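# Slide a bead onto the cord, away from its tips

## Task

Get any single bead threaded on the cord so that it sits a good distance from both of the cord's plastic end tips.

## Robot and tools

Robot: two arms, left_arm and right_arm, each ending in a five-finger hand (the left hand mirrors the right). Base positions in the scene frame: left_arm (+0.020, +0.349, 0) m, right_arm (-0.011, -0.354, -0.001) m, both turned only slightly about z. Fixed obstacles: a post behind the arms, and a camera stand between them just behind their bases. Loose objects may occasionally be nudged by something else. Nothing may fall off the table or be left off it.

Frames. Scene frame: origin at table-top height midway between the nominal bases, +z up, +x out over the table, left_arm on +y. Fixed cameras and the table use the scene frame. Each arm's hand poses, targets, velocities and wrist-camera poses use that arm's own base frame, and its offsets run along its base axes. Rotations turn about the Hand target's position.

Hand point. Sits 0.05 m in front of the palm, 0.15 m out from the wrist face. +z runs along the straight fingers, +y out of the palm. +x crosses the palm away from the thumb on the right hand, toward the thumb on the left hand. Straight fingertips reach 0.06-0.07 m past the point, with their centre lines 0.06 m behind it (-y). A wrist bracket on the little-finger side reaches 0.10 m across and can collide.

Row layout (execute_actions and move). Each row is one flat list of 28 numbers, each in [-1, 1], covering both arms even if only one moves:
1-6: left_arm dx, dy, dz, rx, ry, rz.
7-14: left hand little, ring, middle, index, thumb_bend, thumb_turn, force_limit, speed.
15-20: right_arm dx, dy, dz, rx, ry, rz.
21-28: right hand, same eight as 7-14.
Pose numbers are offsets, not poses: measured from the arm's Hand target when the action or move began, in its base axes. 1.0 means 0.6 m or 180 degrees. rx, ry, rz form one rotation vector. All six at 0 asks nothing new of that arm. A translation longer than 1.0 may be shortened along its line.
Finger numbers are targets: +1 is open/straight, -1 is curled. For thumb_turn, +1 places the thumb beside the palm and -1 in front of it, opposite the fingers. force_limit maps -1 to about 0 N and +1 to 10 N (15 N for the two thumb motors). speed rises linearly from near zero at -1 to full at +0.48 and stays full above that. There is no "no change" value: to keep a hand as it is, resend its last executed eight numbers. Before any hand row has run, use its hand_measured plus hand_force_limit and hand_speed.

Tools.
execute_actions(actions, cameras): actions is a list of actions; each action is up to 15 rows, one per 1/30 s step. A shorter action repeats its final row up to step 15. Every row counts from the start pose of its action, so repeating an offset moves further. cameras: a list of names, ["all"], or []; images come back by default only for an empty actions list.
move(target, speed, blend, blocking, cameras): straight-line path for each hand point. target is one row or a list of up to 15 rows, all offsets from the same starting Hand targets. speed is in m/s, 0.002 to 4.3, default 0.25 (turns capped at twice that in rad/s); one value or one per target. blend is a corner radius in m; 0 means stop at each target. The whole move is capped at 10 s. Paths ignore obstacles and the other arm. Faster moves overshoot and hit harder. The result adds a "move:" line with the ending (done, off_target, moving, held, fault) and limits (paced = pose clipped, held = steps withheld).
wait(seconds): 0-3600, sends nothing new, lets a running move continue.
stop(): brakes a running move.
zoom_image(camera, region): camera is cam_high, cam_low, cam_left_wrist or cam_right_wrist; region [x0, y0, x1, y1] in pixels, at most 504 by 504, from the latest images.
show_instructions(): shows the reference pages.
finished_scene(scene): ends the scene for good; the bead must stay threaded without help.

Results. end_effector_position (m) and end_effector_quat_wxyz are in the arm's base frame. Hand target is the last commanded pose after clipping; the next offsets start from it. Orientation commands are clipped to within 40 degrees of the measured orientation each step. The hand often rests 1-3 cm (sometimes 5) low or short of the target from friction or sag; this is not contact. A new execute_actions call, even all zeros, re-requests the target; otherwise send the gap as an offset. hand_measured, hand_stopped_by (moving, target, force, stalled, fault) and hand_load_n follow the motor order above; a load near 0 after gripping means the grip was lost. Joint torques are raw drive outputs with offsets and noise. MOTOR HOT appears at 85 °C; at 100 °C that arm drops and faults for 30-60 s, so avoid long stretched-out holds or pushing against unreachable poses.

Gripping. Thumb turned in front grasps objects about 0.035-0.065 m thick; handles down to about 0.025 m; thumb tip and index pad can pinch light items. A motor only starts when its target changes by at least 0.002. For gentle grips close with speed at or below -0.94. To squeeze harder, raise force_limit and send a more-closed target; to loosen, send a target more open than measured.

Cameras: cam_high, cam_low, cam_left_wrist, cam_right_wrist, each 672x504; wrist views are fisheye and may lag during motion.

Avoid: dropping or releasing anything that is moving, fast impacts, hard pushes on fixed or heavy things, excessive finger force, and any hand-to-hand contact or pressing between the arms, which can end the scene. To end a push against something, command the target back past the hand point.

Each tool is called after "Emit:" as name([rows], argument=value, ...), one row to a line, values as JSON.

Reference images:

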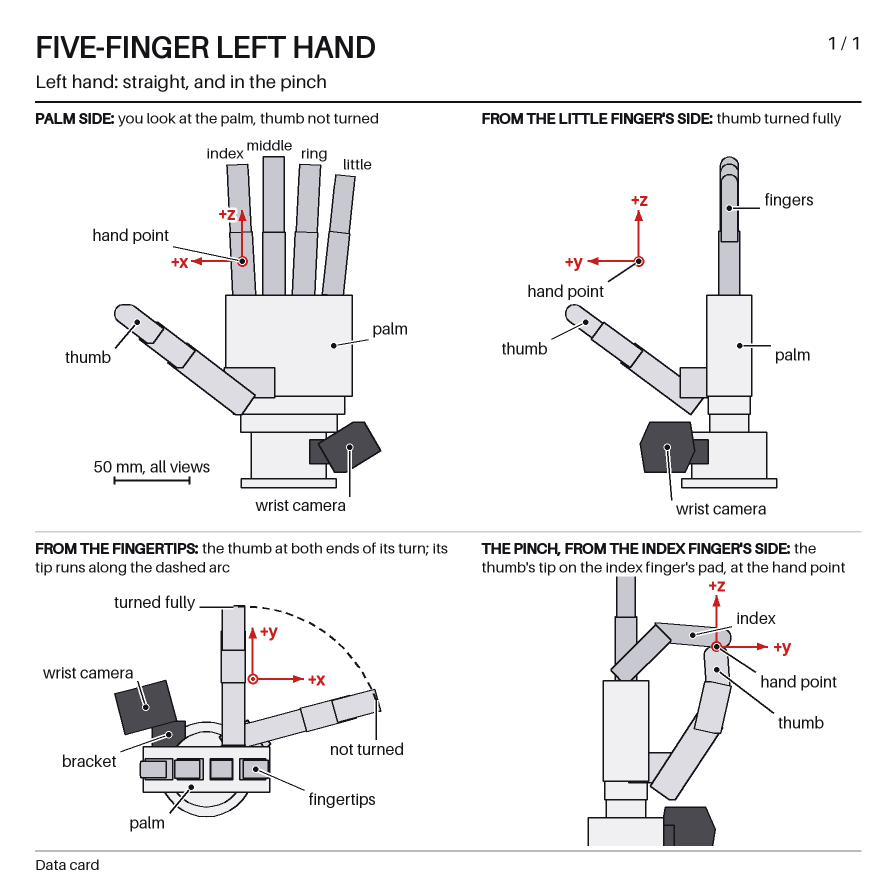

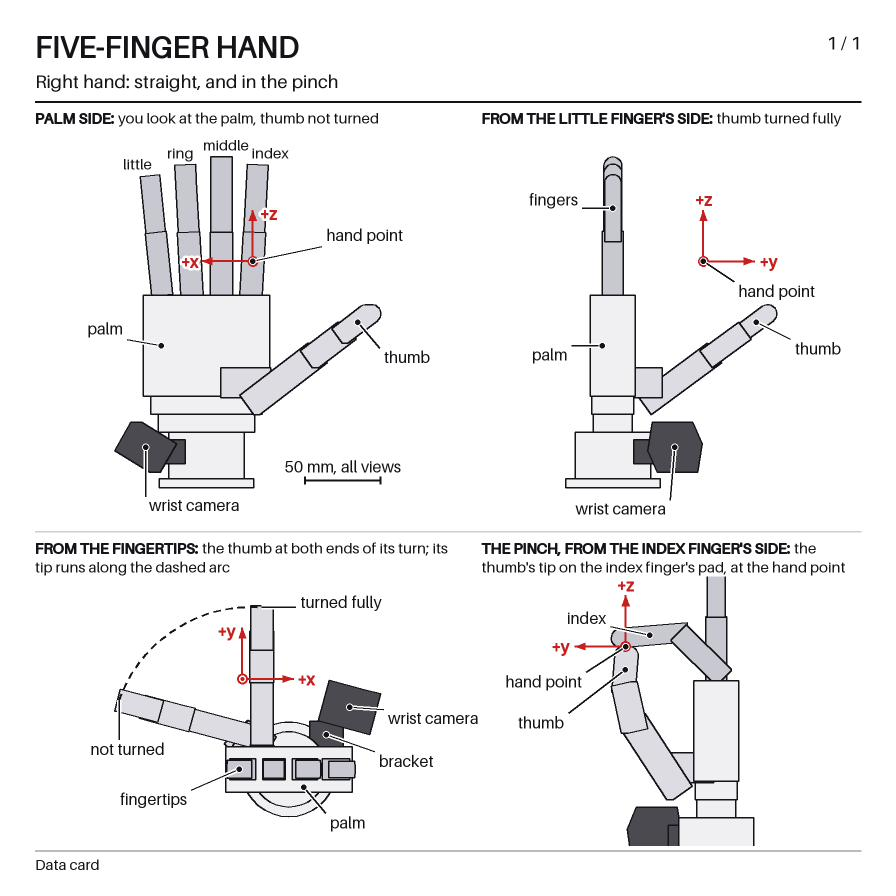

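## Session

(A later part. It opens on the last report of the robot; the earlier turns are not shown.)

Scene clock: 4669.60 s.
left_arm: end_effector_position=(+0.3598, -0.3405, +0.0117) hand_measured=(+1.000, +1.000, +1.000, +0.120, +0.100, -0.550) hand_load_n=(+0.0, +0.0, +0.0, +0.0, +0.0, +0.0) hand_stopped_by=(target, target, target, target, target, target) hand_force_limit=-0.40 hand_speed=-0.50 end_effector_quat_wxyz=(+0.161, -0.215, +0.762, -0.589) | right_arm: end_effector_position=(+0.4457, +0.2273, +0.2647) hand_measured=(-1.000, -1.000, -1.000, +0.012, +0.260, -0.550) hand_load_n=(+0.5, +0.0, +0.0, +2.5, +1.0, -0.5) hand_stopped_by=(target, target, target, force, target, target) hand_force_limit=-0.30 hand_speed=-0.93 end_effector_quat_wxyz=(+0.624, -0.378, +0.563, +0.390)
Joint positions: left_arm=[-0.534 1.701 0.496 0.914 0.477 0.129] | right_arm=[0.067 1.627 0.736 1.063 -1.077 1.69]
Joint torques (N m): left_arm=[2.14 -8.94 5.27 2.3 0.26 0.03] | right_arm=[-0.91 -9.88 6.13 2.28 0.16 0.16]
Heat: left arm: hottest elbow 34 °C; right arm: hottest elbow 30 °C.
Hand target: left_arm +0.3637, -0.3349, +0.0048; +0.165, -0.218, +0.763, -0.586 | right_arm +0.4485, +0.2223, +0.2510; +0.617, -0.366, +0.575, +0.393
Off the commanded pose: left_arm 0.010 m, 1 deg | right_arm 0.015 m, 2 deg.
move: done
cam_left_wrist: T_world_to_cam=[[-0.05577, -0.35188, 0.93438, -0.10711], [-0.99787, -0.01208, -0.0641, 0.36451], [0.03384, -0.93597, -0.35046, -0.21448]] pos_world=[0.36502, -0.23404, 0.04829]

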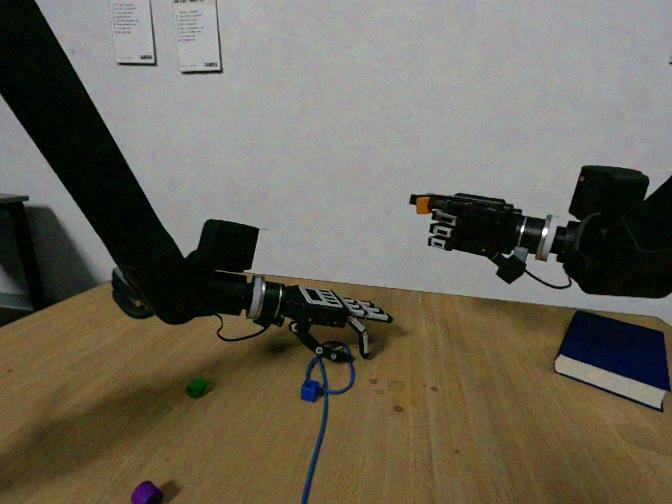

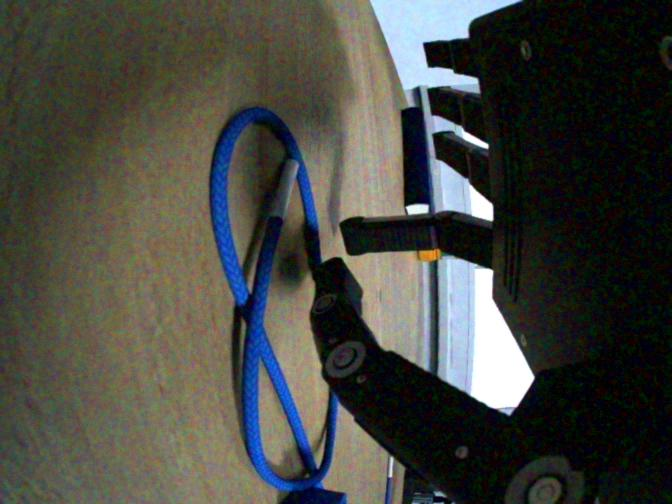

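Emit:
move(target=[-0.003,0.004,-0.009,0,0,0,1,1,1,0.12,0.10,-0.55,-0.4,-0.5,0,0,0,0,0,0,-1,-1,-1,-0.06,0.26,-0.55,-0.3,-0.93], speed=0.05, cameras=["cam_low","cam_left_wrist"])

Emit:
zoom_image(camera="cam_left_wrist", region=[230, 180, 380, 330])

Scene clock: 4678.63 s.
left_arm: end_effector_position=(+0.3579, -0.3387, +0.0063) hand_measured=(+1.000, +1.000, +1.000, +0.120, +0.100, -0.550) hand_load_n=(+0.0, +0.0, +0.0, +0.0, +0.0, +0.0) hand_stopped_by=(target, target, target, target, target, target) hand_force_limit=-0.40 hand_speed=-0.50 end_effector_quat_wxyz=(+0.161, -0.214, +0.762, -0.589) | right_arm: end_effector_position=(+0.4457, +0.2273, +0.2647) hand_measured=(-1.000, -1.000, -1.000, +0.012, +0.260, -0.550) hand_load_n=(+0.0, +0.0, +0.0, +2.0, +1.5, -0.5) hand_stopped_by=(target, target, target, force, target, target) hand_force_limit=-0.30 hand_speed=-0.93 end_effector_quat_wxyz=(+0.624, -0.378, +0.563, +0.390)
Joint positions: left_arm=[-0.532 1.719 0.489 0.939 0.481 0.13] | right_arm=[0.067 1.627 0.736 1.063 -1.077 1.69]
Joint torques (N m): left_arm=[2.02 -9.05 5 2.44 0.23 0.01] | right_arm=[-0.91 -9.64 6.12 2.35 0.16 0.17]
Heat: left arm: hottest elbow 34 °C; right arm: hottest elbow 30 °C.
Hand target: left_arm +0.3619, -0.3325, -0.0005; +0.165, -0.218, +0.763, -0.586 | right_arm +0.4485, +0.2223, +0.2510; +0.617, -0.366, +0.575, +0.393
Off the commanded pose: left_arm 0.010 m, 1 deg | right_arm 0.015 m, 2 deg.
move: done
cam_left_wrist: T_world_to_cam=[[-0.0566, -0.35159, 0.93444, -0.10107], [-0.99786, -0.01087, -0.06453, 0.36268], [0.03284, -0.93609, -0.35022, -0.21434]] pos_world=[0.36322, -0.23224, 0.04279]

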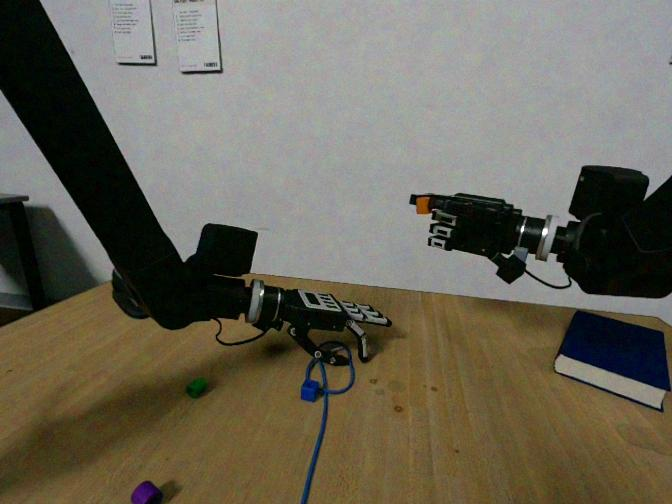

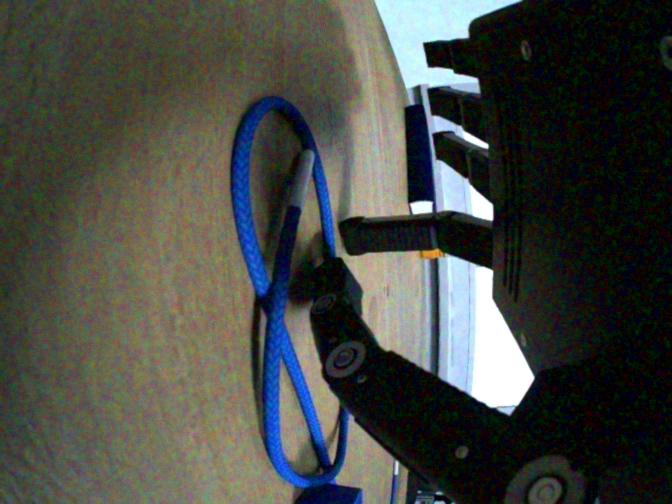

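Scaled by 3.360 from the camera's image (finer frame: 960x720).

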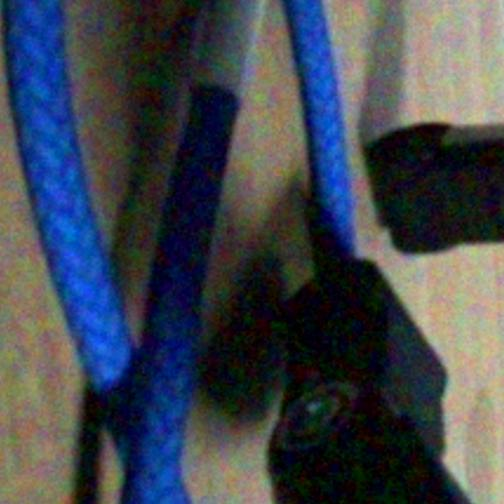

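Emit:
execute_actions([
  [[0,0,0,0,0,0,1,1,1,-0.35,0.10,-0.55,-0.4,-0.9,0,0,0,0,0,0,-1,-1,-1,-0.06,0.26,-0.55,-0.3,-0.93]],
  [[0,0,0,0,0,0,1,1,1,-0.35,0.10,-0.55,-0.4,-0.9,0,0,0,0,0,0,-1,-1,-1,-0.06,0.26,-0.55,-0.3,-0.93]],
  [[0,0,0,0,0,0,1,1,1,-0.35,0.10,-0.55,-0.4,-0.9,0,0,0,0,0,0,-1,-1,-1,-0.06,0.26,-0.55,-0.3,-0.93]],
  [[0,0,0,0,0,0,1,1,1,-0.35,0.10,-0.55,-0.4,-0.9,0,0,0,0,0,0,-1,-1,-1,-0.06,0.26,-0.55,-0.3,-0.93]],
  [[0,0,0,0,0,0,1,1,1,-0.35,0.10,-0.55,-0.4,-0.9,0,0,0,0,0,0,-1,-1,-1,-0.06,0.26,-0.55,-0.3,-0.93]],
  [[0,0,0,0,0,0,1,1,1,-0.35,0.10,-0.55,-0.4,-0.9,0,0,0,0,0,0,-1,-1,-1,-0.06,0.26,-0.55,-0.3,-0.93]],
], cameras=["cam_low","cam_left_wrist"])

Emit:
zoom_image(camera="cam_left_wrist", region=[230, 180, 380, 330])

Scene clock: 4693.97 s.
left_arm: end_effector_position=(+0.3587, -0.3393, +0.0080) hand_measured=(+1.000, +1.000, +1.000, -0.232, +0.100, -0.550) hand_load_n=(+0.0, +0.0, +0.0, +3.5, +0.5, +0.0) hand_stopped_by=(target, target, target, force, target, target) hand_force_limit=-0.40 hand_speed=-0.90 end_effector_quat_wxyz=(+0.163, -0.212, +0.761, -0.591) | right_arm: end_effector_position=(+0.4457, +0.2273, +0.2647) hand_measured=(-1.000, -1.000, -1.000, +0.012, +0.260, -0.550) hand_load_n=(+0.0, +0.0, -0.5, +2.0, +1.5, -0.5) hand_stopped_by=(target, target, target, force, target, target) hand_force_limit=-0.30 hand_speed=-0.93 end_effector_quat_wxyz=(+0.624, -0.378, +0.563, +0.390)
Joint positions: left_arm=[-0.532 1.719 0.489 0.947 0.481 0.13] | right_arm=[0.067 1.627 0.736 1.063 -1.077 1.69]
Joint torques (N m): left_arm=[1.96 -9.05 5 2.09 0.21 0.01] | right_arm=[-0.91 -9.76 6.15 2.3 0.16 0.17]
Heat: left arm: hottest elbow 33 °C; right arm: hottest elbow 30 °C.
Hand target: left_arm +0.3619, -0.3325, -0.0006; +0.165, -0.218, +0.763, -0.586 | right_arm +0.4485, +0.2223, +0.2510; +0.617, -0.366, +0.575, +0.393
Off the commanded pose: left_arm 0.011 m, 1 deg | right_arm 0.015 m, 2 deg.
cam_left_wrist: T_world_to_cam=[[-0.06308, -0.34766, 0.9355, -0.09919], [-0.9974, -0.01078, -0.07125, 0.36361], [0.03485, -0.93756, -0.34607, -0.21554]] pos_world=[0.36392, -0.23264, 0.04411]

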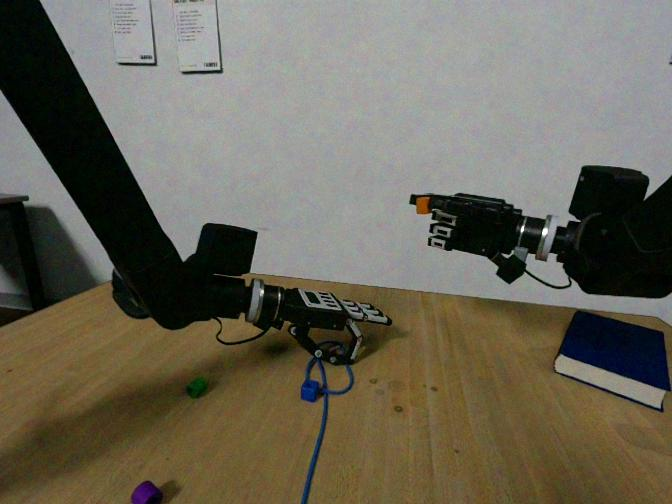

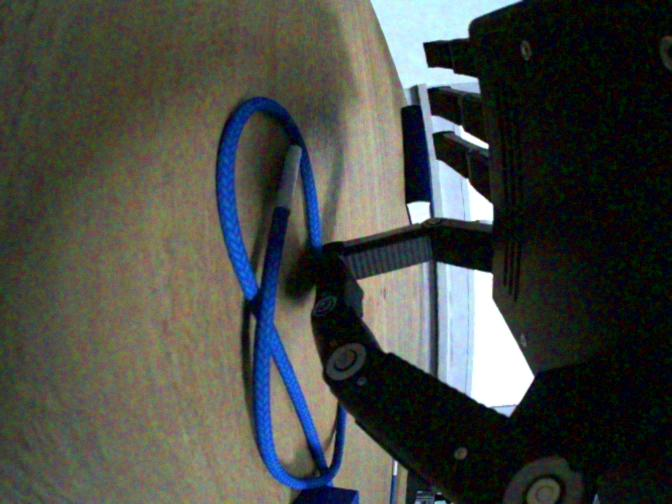

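Scaled by 3.360 from the camera's image (finer frame: 960x720).

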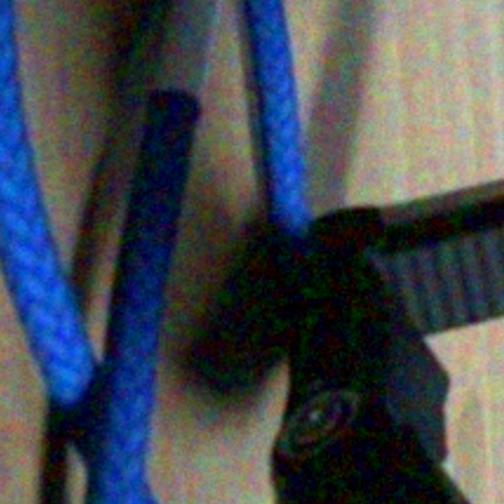

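Emit:
move(target=[0.0,0.0,0.08,0,0,0,1,1,1,-0.35,0.10,-0.55,-0.4,-0.9,0,0,0,0,0,0,-1,-1,-1,-0.06,0.26,-0.55,-0.3,-0.93], speed=0.06, cameras=["cam_low","cam_left_wrist"])

Scene clock: 4698.97 s.
left_arm: end_effector_position=(+0.3527, -0.3355, +0.0403) hand_measured=(+1.000, +1.000, +1.000, -0.232, +0.100, -0.550) hand_load_n=(+0.0, +0.0, +0.0, +3.0, +1.0, +0.0) hand_stopped_by=(target, target, target, force, target, target) hand_force_limit=-0.40 hand_speed=-0.90 end_effector_quat_wxyz=(+0.156, -0.218, +0.767, -0.584) | right_arm: end_effector_position=(+0.4457, +0.2273, +0.2647) hand_measured=(-1.000, -1.000, -1.000, +0.012, +0.260, -0.550) hand_load_n=(+0.0, +0.0, +0.0, +2.0, +1.0, +0.0) hand_stopped_by=(target, target, target, force, target, target) hand_force_limit=-0.30 hand_speed=-0.93 end_effector_quat_wxyz=(+0.624, -0.378, +0.563, +0.390)
Joint positions: left_arm=[-0.531 1.567 0.489 0.767 0.481 0.131] | right_arm=[0.067 1.627 0.736 1.063 -1.077 1.69]
Joint torques (N m): left_arm=[2.2 -10.34 7.39 1.43 0.24 0.01] | right_arm=[-0.85 -9.93 6.17 2.29 0.16 0.18]
Heat: left arm: hottest elbow 33 °C; right arm: hottest elbow 30 °C.
Hand target: left_arm +0.3620, -0.3324, +0.0476; +0.165, -0.218, +0.763, -0.586 | right_arm +0.4485, +0.2223, +0.2510; +0.617, -0.366, +0.575, +0.393
Off the commanded pose: left_arm 0.012 m, 1 deg | right_arm 0.015 m, 2 deg.
move: off_target (left_arm)
cam_left_wrist: T_world_to_cam=[[-0.04124, -0.36084, 0.93172, -0.14039], [-0.99879, -0.01014, -0.04814, 0.35968], [0.02682, -0.93257, -0.35998, -0.1955]] pos_world=[0.3587, -0.22933, 0.07774]

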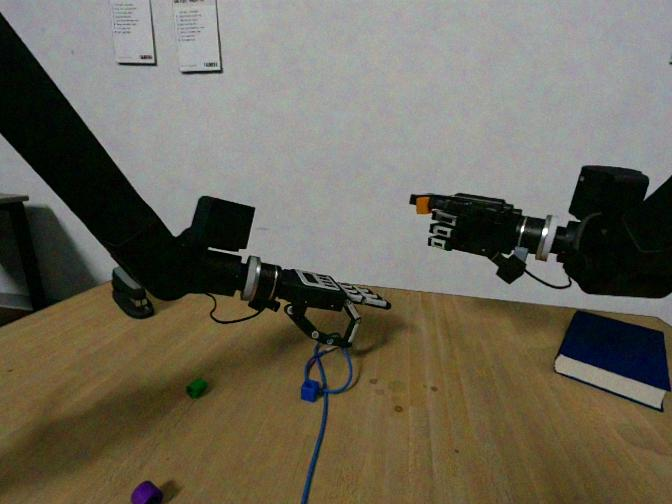

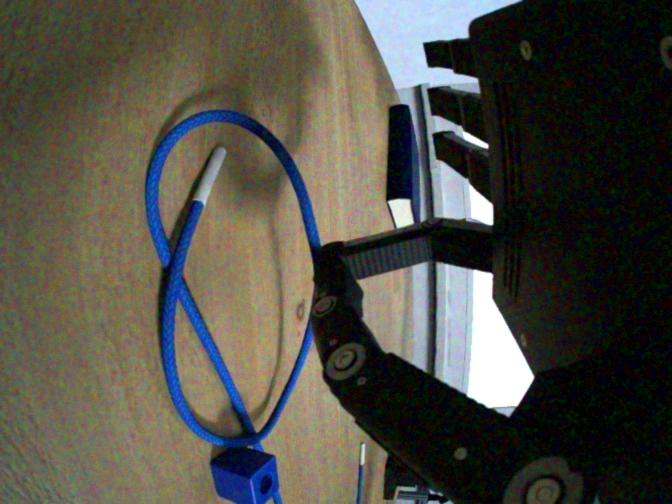

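Emit:
move(target=[0.0,0.0,0.3,0,0,0,1,1,1,-0.35,0.10,-0.55,-0.4,-0.9,0,0,0,0,0,0,-1,-1,-1,-0.06,0.26,-0.55,-0.3,-0.93], speed=0.08, cameras=["cam_high","cam_low","cam_left_wrist"])

Scene clock: 4740.27 s.
left_arm: end_effector_position=(+0.3481, -0.3328, +0.2036) hand_measured=(+1.000, +1.000, +1.000, -0.232, +0.100, -0.550) hand_load_n=(+0.0, +0.0, -0.5, +3.5, +1.0, +0.0) hand_stopped_by=(target, target, target, force, target, target) hand_force_limit=-0.40 hand_speed=-0.90 end_effector_quat_wxyz=(+0.148, -0.224, +0.772, -0.576) | right_arm: end_effector_position=(+0.4457, +0.2273, +0.2647) hand_measured=(-1.000, -1.000, -1.000, +0.012, +0.260, -0.550) hand_load_n=(+0.0, +0.0, +0.0, +2.0, +1.5, -0.5) hand_stopped_by=(target, target, target, force, target, target) hand_force_limit=-0.30 hand_speed=-0.93 end_effector_quat_wxyz=(+0.624, -0.378, +0.563, +0.390)
Joint positions: left_arm=[-0.531 1.127 0.695 0.094 0.481 0.131] | right_arm=[0.067 1.627 0.736 1.063 -1.077 1.69]
Joint torques (N m): left_arm=[2.2 -7.71 14.06 1.4 0.23 0.02] | right_arm=[-0.85 -9.88 6.13 2.3 0.16 0.17]
Heat: left arm: hottest elbow 34 °C; right arm: hottest elbow 30 °C.
Hand target: left_arm +0.3620, -0.3324, +0.2274; +0.165, -0.218, +0.763, -0.586 | right_arm +0.4485, +0.2223, +0.2510; +0.617, -0.366, +0.575, +0.393
Off the commanded pose: left_arm 0.028 m, 3 deg | right_arm 0.015 m, 2 deg.
move: off_target (left_arm)
cam_left_wrist: T_world_to_cam=[[-0.01948, -0.37358, 0.92739, -0.30275], [-0.99964, -0.00969, -0.0249, 0.35869], [0.01829, -0.92755, -0.37326, -0.12678]] pos_world=[0.35498, -0.22722, 0.24238]

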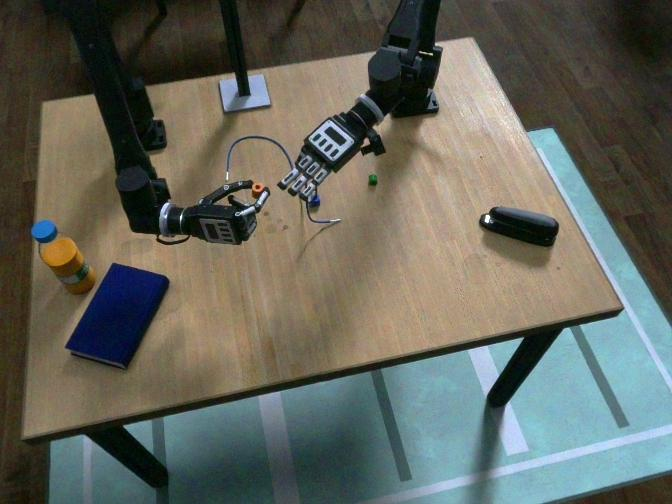

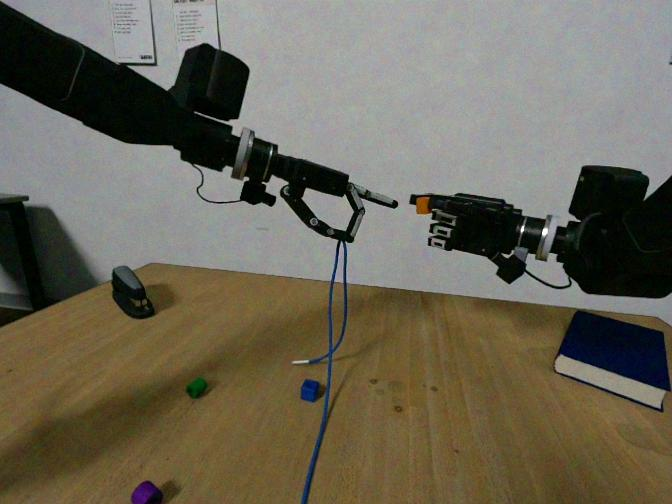

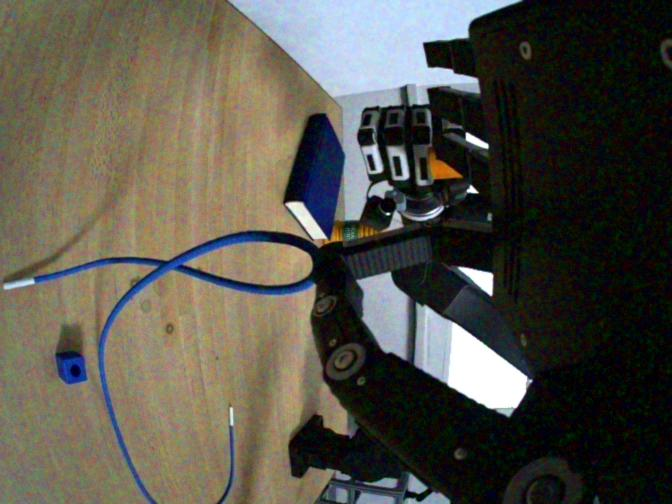

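Emit:
move(target=[0.0,0.0,0.28,0,0,0,1,1,1,-0.35,0.10,-0.55,-0.4,-0.9,0,0,0,0,0,0,-1,-1,-1,-0.06,0.26,-0.55,-0.3,-0.93], speed=0.08, cameras=["cam_high","cam_low","cam_left_wrist"])

Scene clock: 4755.67 s.
left_arm: end_effector_position=(+0.3548, -0.3367, +0.3692) hand_measured=(+1.000, +1.000, +1.000, -0.232, +0.100, -0.550) hand_load_n=(+0.0, +0.0, +0.0, +3.0, +0.5, +0.0) hand_stopped_by=(target, target, target, force, target, target) hand_force_limit=-0.40 hand_speed=-0.90 end_effector_quat_wxyz=(+0.148, -0.224, +0.773, -0.575) | right_arm: end_effector_position=(+0.4457, +0.2273, +0.2647) hand_measured=(-1.000, -1.000, -1.000, +0.012, +0.260, -0.550) hand_load_n=(+0.0, +0.0, +0.0, +2.5, +1.5, -0.5) hand_stopped_by=(target, target, target, force, target, target) hand_force_limit=-0.30 hand_speed=-0.93 end_effector_quat_wxyz=(+0.624, -0.378, +0.563, +0.390)
Joint positions: left_arm=[-0.531 1.053 1.091 -0.376 0.481 0.131] | right_arm=[0.067 1.627 0.736 1.063 -1.077 1.69]
Joint torques (N m): left_arm=[2.14 -7.53 15.16 1.4 0.22 0.02] | right_arm=[-0.73 -9.93 6.19 2.29 0.17 0.18]
Heat: left arm: hottest elbow 35 °C; right arm: hottest elbow 30 °C.
Hand target: left_arm +0.3620, -0.3324, +0.3954; +0.165, -0.218, +0.763, -0.586 | right_arm +0.4485, +0.2223, +0.2510; +0.617, -0.366, +0.575, +0.393
Off the commanded pose: left_arm 0.028 m, 3 deg | right_arm 0.015 m, 2 deg.
move: off_target (left_arm)
cam_left_wrist: T_world_to_cam=[[-0.01855, -0.37416, 0.92718, -0.45803], [-0.99967, -0.00965, -0.0239, 0.36908], [0.01789, -0.92732, -0.37385, -0.06827]] pos_world=[0.36168, -0.23112, 0.40797]

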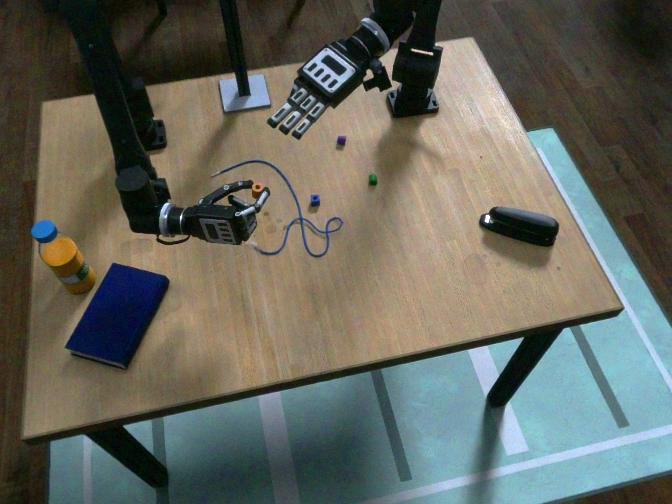

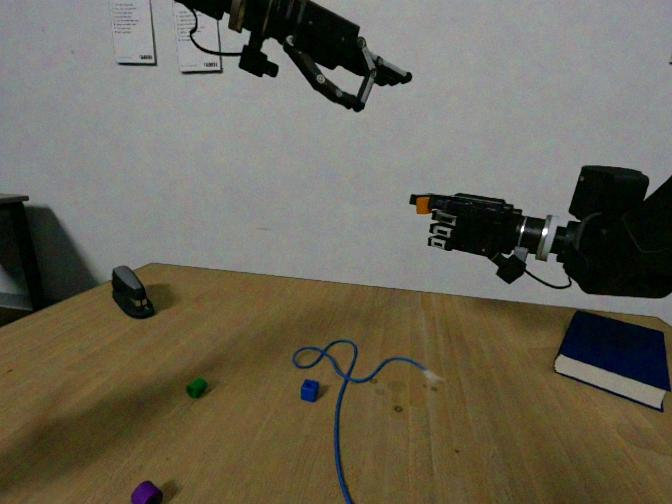

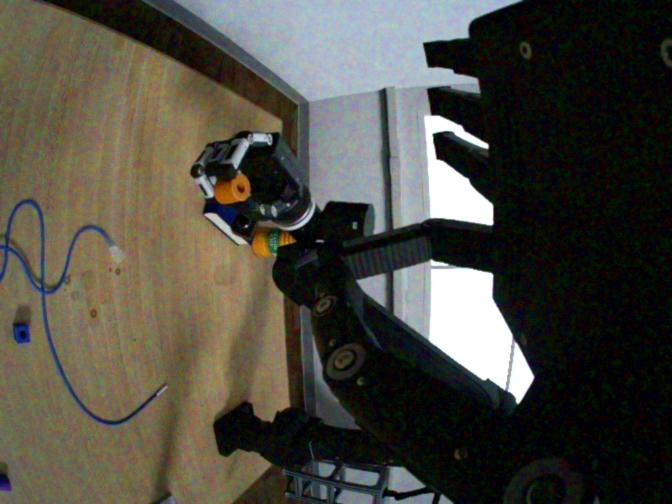

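Emit:
zoom_image(camera="cam_high", region=[200, 150, 360, 270])

Emit:
zoom_image(camera="cam_low", region=[280, 320, 460, 450])

Scaled by 3.150 from the camera's image (finer frame: 960x720).

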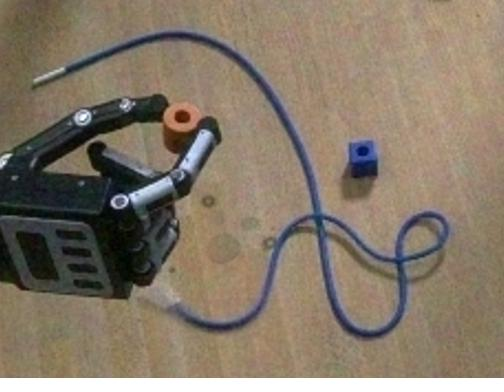

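Scaled by 2.800 from the camera's image (finer frame: 960x720).

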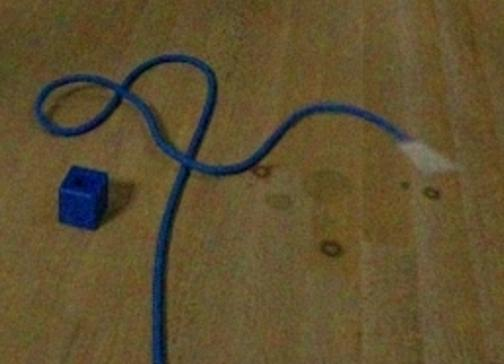

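Emit:
wait(seconds=1, cameras=["cam_high","cam_low","cam_left_wrist"])

Emit:
zoom_image(camera="cam_high", region=[200, 150, 360, 270])

Emit:
zoom_image(camera="cam_low", region=[280, 320, 460, 450])

Scene clock: 4765.70 s.
left_arm: end_effector_position=(+0.3548, -0.3367, +0.3692) hand_measured=(+1.000, +1.000, +1.000, -0.232, +0.100, -0.550) hand_load_n=(+0.0, +0.0, +0.0, +3.0, +1.0, +0.0) hand_stopped_by=(target, target, target, force, target, target) hand_force_limit=-0.40 hand_speed=-0.90 end_effector_quat_wxyz=(+0.148, -0.224, +0.773, -0.575) | right_arm: end_effector_position=(+0.4457, +0.2273, +0.2647) hand_measured=(-1.000, -1.000, -1.000, +0.012, +0.260, -0.550) hand_load_n=(+0.0, +0.0, +0.0, +2.0, +1.5, +0.0) hand_stopped_by=(target, target, target, force, target, target) hand_force_limit=-0.30 hand_speed=-0.93 end_effector_quat_wxyz=(+0.624, -0.378, +0.563, +0.390)
Joint positions: left_arm=[-0.531 1.053 1.091 -0.376 0.481 0.131] | right_arm=[0.067 1.627 0.736 1.063 -1.077 1.69]
Joint torques (N m): left_arm=[2.14 -7.47 15.16 1.42 0.23 0.01] | right_arm=[-1.03 -9.76 6.16 2.32 0.16 0.17]
Heat: left arm: hottest elbow 39 °C; right arm: hottest elbow 30 °C.
Hand target: left_arm +0.3620, -0.3324, +0.3954; +0.165, -0.218, +0.763, -0.586 | right_arm +0.4485, +0.2223, +0.2510; +0.617, -0.366, +0.575, +0.393
Off the commanded pose: left_arm 0.028 m, 3 deg | right_arm 0.015 m, 2 deg.
wait: 1.00 s; at rest from the start
cam_left_wrist: T_world_to_cam=[[-0.01855, -0.37416, 0.92718, -0.45803], [-0.99967, -0.00965, -0.0239, 0.36908], [0.01789, -0.92732, -0.37385, -0.06827]] pos_world=[0.36168, -0.23112, 0.40797]

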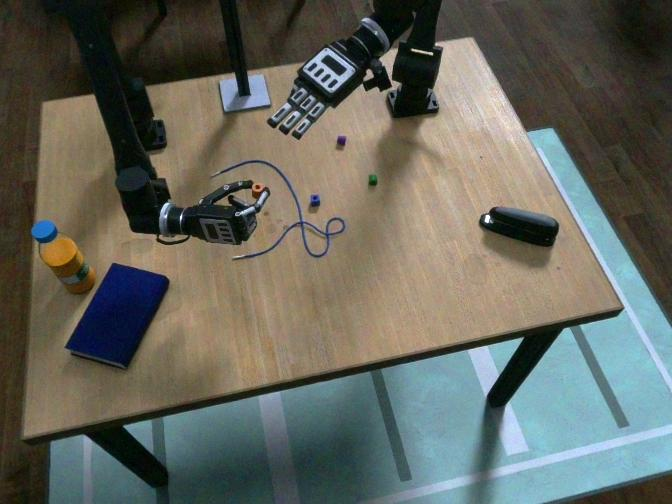

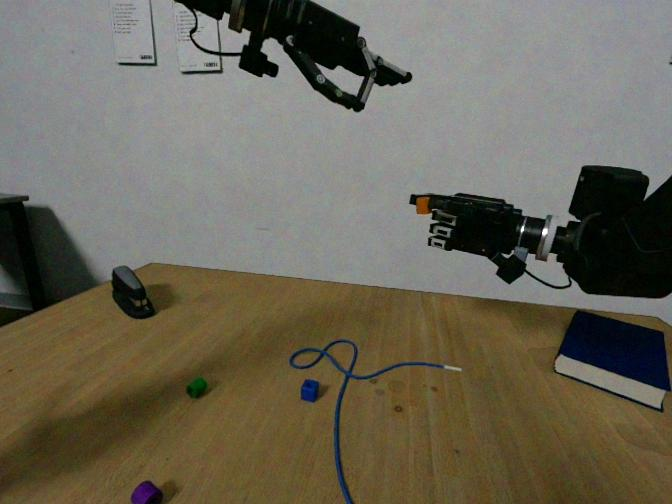

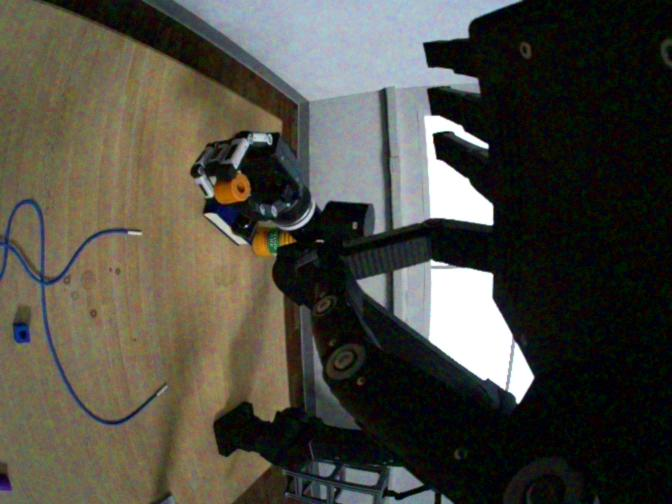

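Scaled by 3.150 from the camera's image (finer frame: 960x720).

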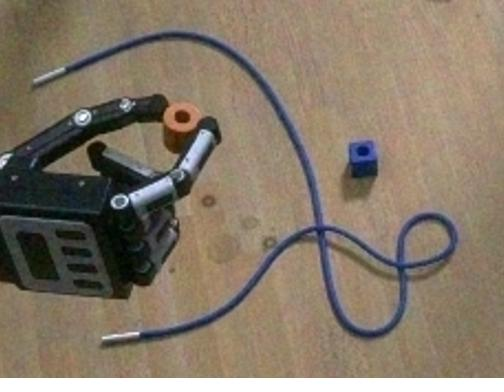

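Scaled by 2.800 from the camera's image (finer frame: 960x720).

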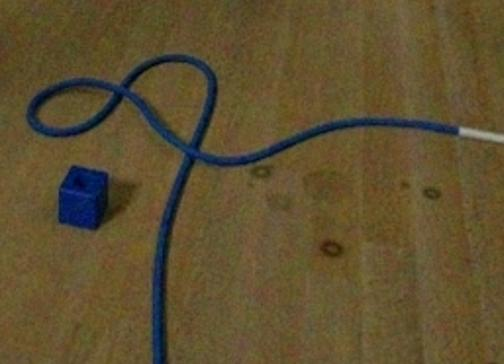

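Emit:
move([
  [-0.2,-0.045,-0.1,0,0,0,1,1,1,0.12,0.07,-0.55,-0.4,-0.5,0,0,0,0,0,0,-1,-1,-1,-0.06,0.26,-0.55,-0.3,-0.93],
  [-0.2,-0.045,-0.54,0,0,0,1,1,1,0.12,0.07,-0.55,-0.4,-0.5,0,0,0,0,0,0,-1,-1,-1,-0.06,0.26,-0.55,-0.3,-0.93],
], speed=0.12, blend=[0.03,0], cameras=["cam_high","cam_low","cam_left_wrist"])

Scene clock: 4819.73 s.
left_arm: end_effector_position=(+0.2461, -0.3543, +0.0714) hand_measured=(+1.000, +1.000, +1.000, +0.120, +0.070, -0.550) hand_load_n=(-0.5, +0.0, +0.0, +0.0, +0.5, +0.0) hand_stopped_by=(target, target, target, target, target, target) hand_force_limit=-0.40 hand_speed=-0.50 end_effector_quat_wxyz=(+0.170, -0.221, +0.764, -0.582) | right_arm: end_effector_position=(+0.4457, +0.2273, +0.2647) hand_measured=(-1.000, -1.000, -1.000, +0.012, +0.260, -0.550) hand_load_n=(+0.0, +0.0, +0.0, +2.0, +1.0, -0.5) hand_stopped_by=(target, target, target, force, target, target) hand_force_limit=-0.30 hand_speed=-0.93 end_effector_quat_wxyz=(+0.624, -0.378, +0.563, +0.390)
Joint positions: left_arm=[-0.819 1.26 0.31 0.677 0.18 0.052] | right_arm=[0.067 1.627 0.736 1.063 -1.077 1.69]
Joint torques (N m): left_arm=[0.03 -5.19 7.64 2.51 0.07 -0.13] | right_arm=[-0.97 -9.93 6.12 2.32 0.16 0.17]
Motor temperatures (°C): left_arm=[21 30 45 22 23 24] | right_arm=[22 27 30 25 24 26]
Heat: left arm: hottest elbow 45 °C; right arm: hottest elbow 30 °C.
Hand target: left_arm +0.2421, -0.3594, +0.0715; +0.165, -0.218, +0.763, -0.586 | right_arm +0.4485, +0.2223, +0.2510; +0.617, -0.366, +0.575, +0.393
Off the commanded pose: left_arm 0.007 m, 1 deg | right_arm 0.015 m, 2 deg.
move: done
cam_left_wrist: T_world_to_cam=[[-0.05011, -0.36664, 0.92901, -0.18023], [-0.99725, -0.03242, -0.06658, 0.24755], [0.05453, -0.9298, -0.36401, -0.20462]] pos_world=[0.249, -0.24831, 0.10943]

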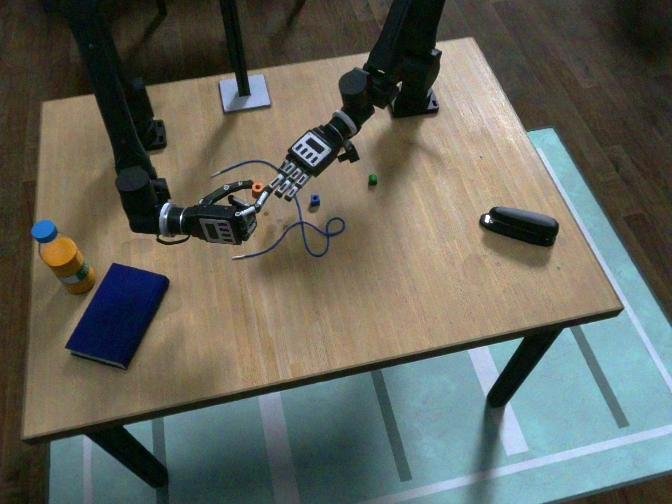

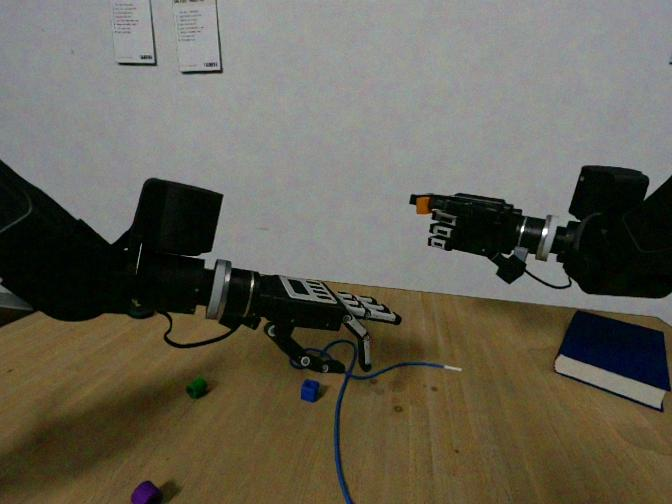

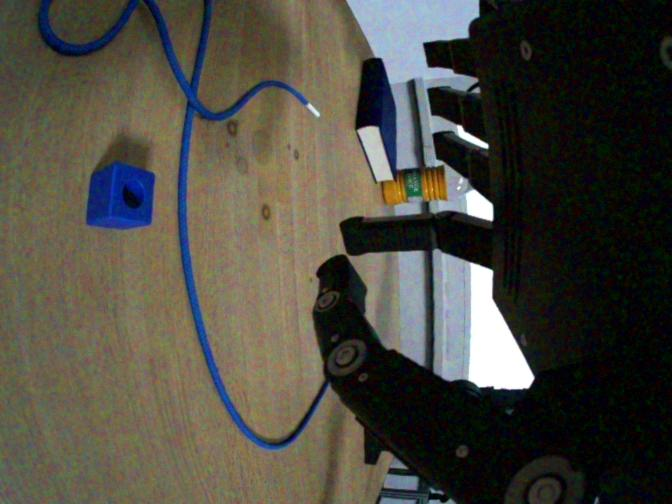

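Emit:
move(target=[-0.0465,0.009,-0.07,0,0,0,1,1,1,0.12,0.07,-0.55,-0.4,-0.5,0,0,0,0,0,0,-1,-1,-1,-0.06,0.26,-0.55,-0.3,-0.93], speed=0.08, cameras=["cam_low","cam_left_wrist"])

Scene clock: 4847.87 s.
left_arm: end_effector_position=(+0.2191, -0.3508, +0.0316) hand_measured=(+1.000, +1.000, +1.000, +0.120, +0.070, -0.550) hand_load_n=(+0.0, +0.0, +0.0, +0.0, +0.5, +0.0) hand_stopped_by=(target, target, target, target, target, target) hand_force_limit=-0.40 hand_speed=-0.50 end_effector_quat_wxyz=(+0.171, -0.220, +0.763, -0.584) | right_arm: end_effector_position=(+0.4457, +0.2273, +0.2647) hand_measured=(-1.000, -1.000, -1.000, +0.012, +0.260, -0.550) hand_load_n=(+0.0, +0.5, +0.0, +2.5, +1.0, -0.5) hand_stopped_by=(target, target, target, force, target, target) hand_force_limit=-0.30 hand_speed=-0.93 end_effector_quat_wxyz=(+0.624, -0.378, +0.563, +0.390)
Joint positions: left_arm=[-0.889 1.419 0.224 0.931 0.112 0.034] | right_arm=[0.067 1.627 0.736 1.063 -1.077 1.69]
Joint torques (N m): left_arm=[0.03 -5.07 5.52 2.51 0.04 -0.13] | right_arm=[-0.97 -9.88 6.11 2.3 0.17 0.17]
Motor temperatures (°C): left_arm=[21 30 40 23 23 24] | right_arm=[22 27 30 25 24 26]
Heat: left arm: hottest elbow 40 °C; right arm: hottest elbow 30 °C.
Hand target: left_arm +0.2142, -0.3540, +0.0295; +0.165, -0.218, +0.763, -0.586 | right_arm +0.4485, +0.2223, +0.2510; +0.617, -0.366, +0.575, +0.393
Off the commanded pose: left_arm 0.006 m, 1 deg | right_arm 0.015 m, 2 deg.
move: done
cam_left_wrist: T_world_to_cam=[[-0.05446, -0.36261, 0.93035, -0.14091], [-0.99697, -0.03207, -0.07086, 0.21829], [0.05553, -0.93139, -0.35976, -0.21518]] pos_world=[0.2219, -0.24452, 0.06915]

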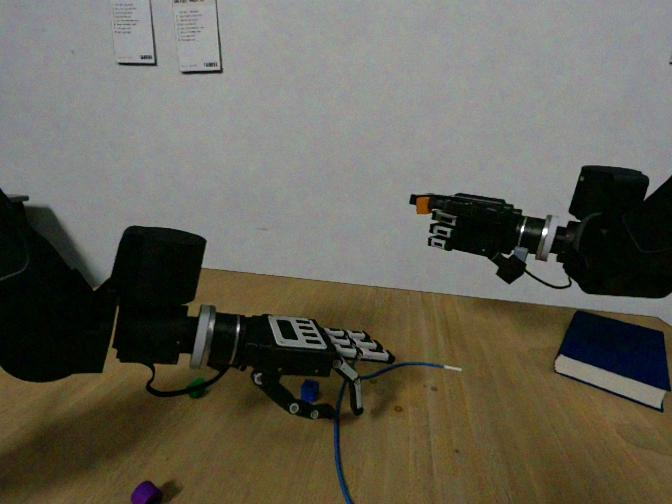

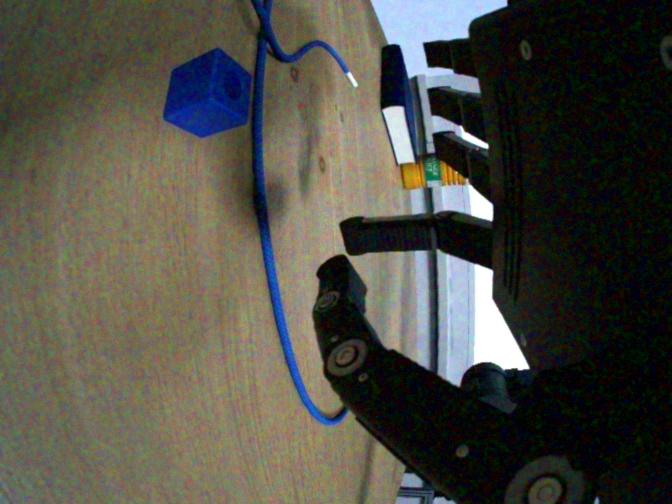

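Emit:
move(target=[-0.005,0.008,-0.037,0,0,0,1,1,1,0.12,0.07,-0.55,-0.4,-0.5,0,0,0,0,0,0,-1,-1,-1,-0.06,0.26,-0.55,-0.3,-0.93], speed=0.06, cameras=["cam_low","cam_left_wrist"])

Emit:
zoom_image(camera="cam_left_wrist", region=[230, 180, 380, 330])

Scene clock: 4861.13 s.
left_arm: end_effector_position=(+0.2161, -0.3470, +0.0095) hand_measured=(+1.000, +1.000, +1.000, +0.120, +0.070, -0.550) hand_load_n=(+0.0, +0.0, +0.0, +0.0, +0.0, +0.0) hand_stopped_by=(target, target, target, target, target, target) hand_force_limit=-0.40 hand_speed=-0.50 end_effector_quat_wxyz=(+0.171, -0.220, +0.762, -0.584) | right_arm: end_effector_position=(+0.4457, +0.2273, +0.2647) hand_measured=(-1.000, -1.000, -1.000, +0.012, +0.260, -0.550) hand_load_n=(+0.0, +0.0, +0.0, +2.0, +1.5, -0.5) hand_stopped_by=(target, target, target, force, target, target) hand_force_limit=-0.30 hand_speed=-0.93 end_effector_quat_wxyz=(+0.624, -0.378, +0.563, +0.390)
Joint positions: left_arm=[-0.889 1.554 0.203 1.087 0.112 0.034] | right_arm=[0.067 1.627 0.736 1.063 -1.077 1.69]
Joint torques (N m): left_arm=[0.38 -5.71 3.97 2.55 0.13 -0.12] | right_arm=[-0.79 -9.99 6.16 2.33 0.17 0.17]
Heat: left arm: hottest elbow 38 °C; right arm: hottest elbow 30 °C.
Hand target: left_arm +0.2111, -0.3491, +0.0073; +0.165, -0.218, +0.763, -0.586 | right_arm +0.4485, +0.2223, +0.2510; +0.617, -0.366, +0.575, +0.393
Off the commanded pose: left_arm 0.006 m, 1 deg | right_arm 0.015 m, 2 deg.
move: done
cam_left_wrist: T_world_to_cam=[[-0.05452, -0.36182, 0.93065, -0.119], [-0.99696, -0.03221, -0.07092, 0.21372], [0.05563, -0.93169, -0.35896, -0.21965]] pos_world=[0.2188, -0.24082, 0.04706]

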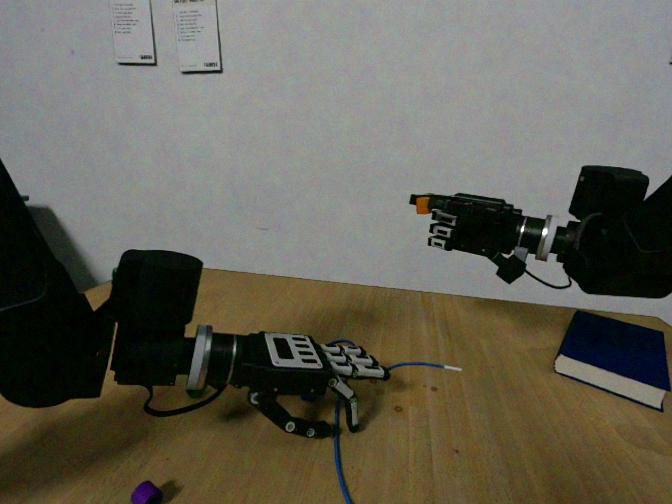

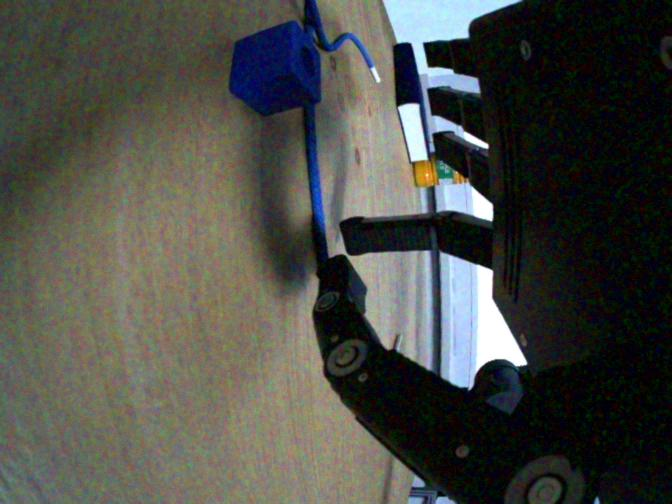

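Scaled by 3.360 from the camera's image (finer frame: 960x720).

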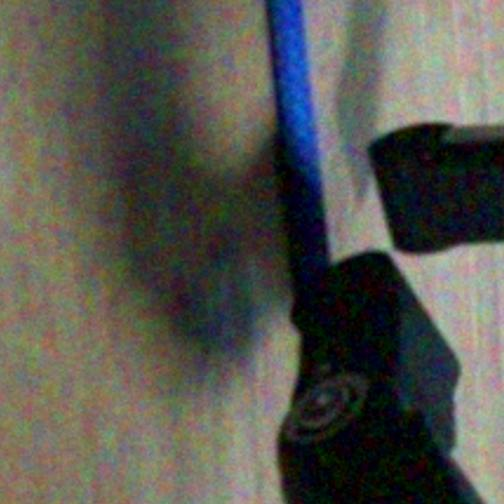

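Emit:
move(target=[-0.001,0.002,-0.009,0,0,0,1,1,1,0.12,0.07,-0.55,-0.4,-0.5,0,0,0,0,0,0,-1,-1,-1,-0.06,0.26,-0.55,-0.3,-0.93], speed=0.06, cameras=["cam_low","cam_left_wrist"])

Emit:
zoom_image(camera="cam_left_wrist", region=[230, 180, 380, 330])

Scene clock: 4871.77 s.
left_arm: end_effector_position=(+0.2159, -0.3469, +0.0055) hand_measured=(+1.000, +1.000, +1.000, +0.120, +0.070, -0.550) hand_load_n=(+0.0, +0.0, +0.0, +0.0, +0.0, -0.5) hand_stopped_by=(target, target, target, target, target, target) hand_force_limit=-0.40 hand_speed=-0.50 end_effector_quat_wxyz=(+0.171, -0.219, +0.761, -0.586) | right_arm: end_effector_position=(+0.4457, +0.2273, +0.2647) hand_measured=(-1.000, -1.000, -1.000, +0.012, +0.260, -0.550) hand_load_n=(+0.0, +0.0, +0.0, +2.0, +1.5, -0.5) hand_stopped_by=(target, target, target, force, target, target) hand_force_limit=-0.30 hand_speed=-0.93 end_effector_quat_wxyz=(+0.624, -0.378, +0.563, +0.390)
Joint positions: left_arm=[-0.889 1.587 0.201 1.126 0.113 0.034] | right_arm=[0.067 1.627 0.736 1.063 -1.077 1.69]
Joint torques (N m): left_arm=[0.26 -5.89 3.55 2.51 0.16 -0.13] | right_arm=[-0.97 -9.88 6.12 2.25 0.16 0.17]
Heat: left arm: hottest elbow 36 °C; right arm: hottest elbow 30 °C.
Hand target: left_arm +0.2106, -0.3480, +0.0019; +0.165, -0.218, +0.763, -0.586 | right_arm +0.4485, +0.2223, +0.2510; +0.617, -0.366, +0.575, +0.393
Off the commanded pose: left_arm 0.007 m, 1 deg | right_arm 0.015 m, 2 deg.
move: done
cam_left_wrist: T_world_to_cam=[[-0.05687, -0.35901, 0.9316, -0.11366], [-0.9968, -0.03205, -0.0732, 0.21332], [0.05613, -0.93278, -0.35603, -0.22143]] pos_world=[0.2186, -0.24052, 0.04267]

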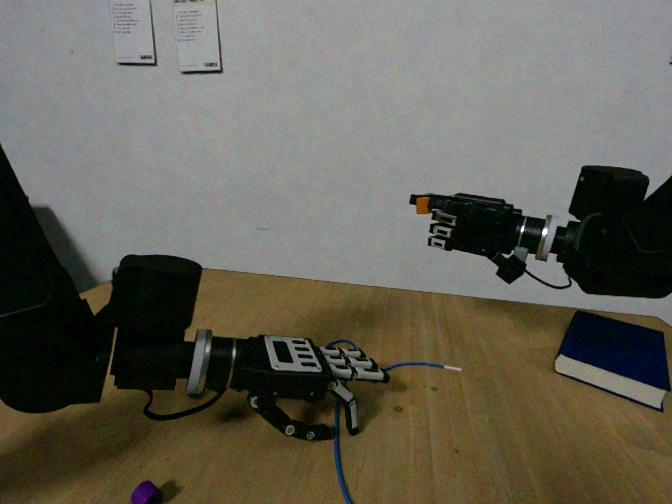

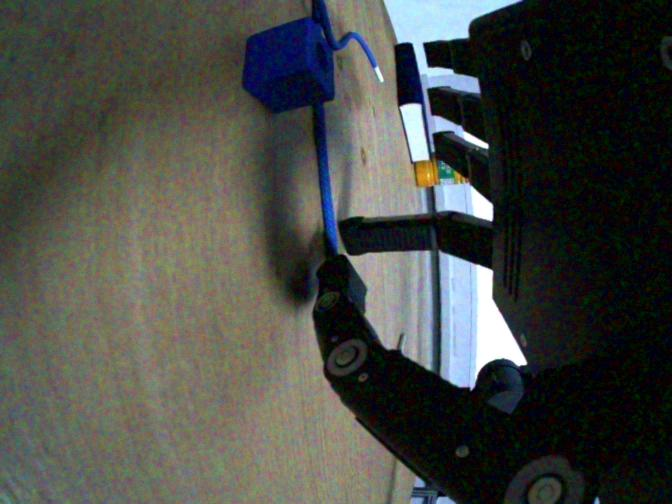

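Scaled by 3.360 from the camera's image (finer frame: 960x720).

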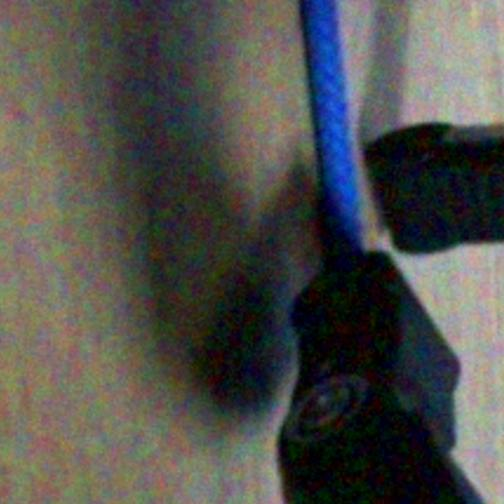

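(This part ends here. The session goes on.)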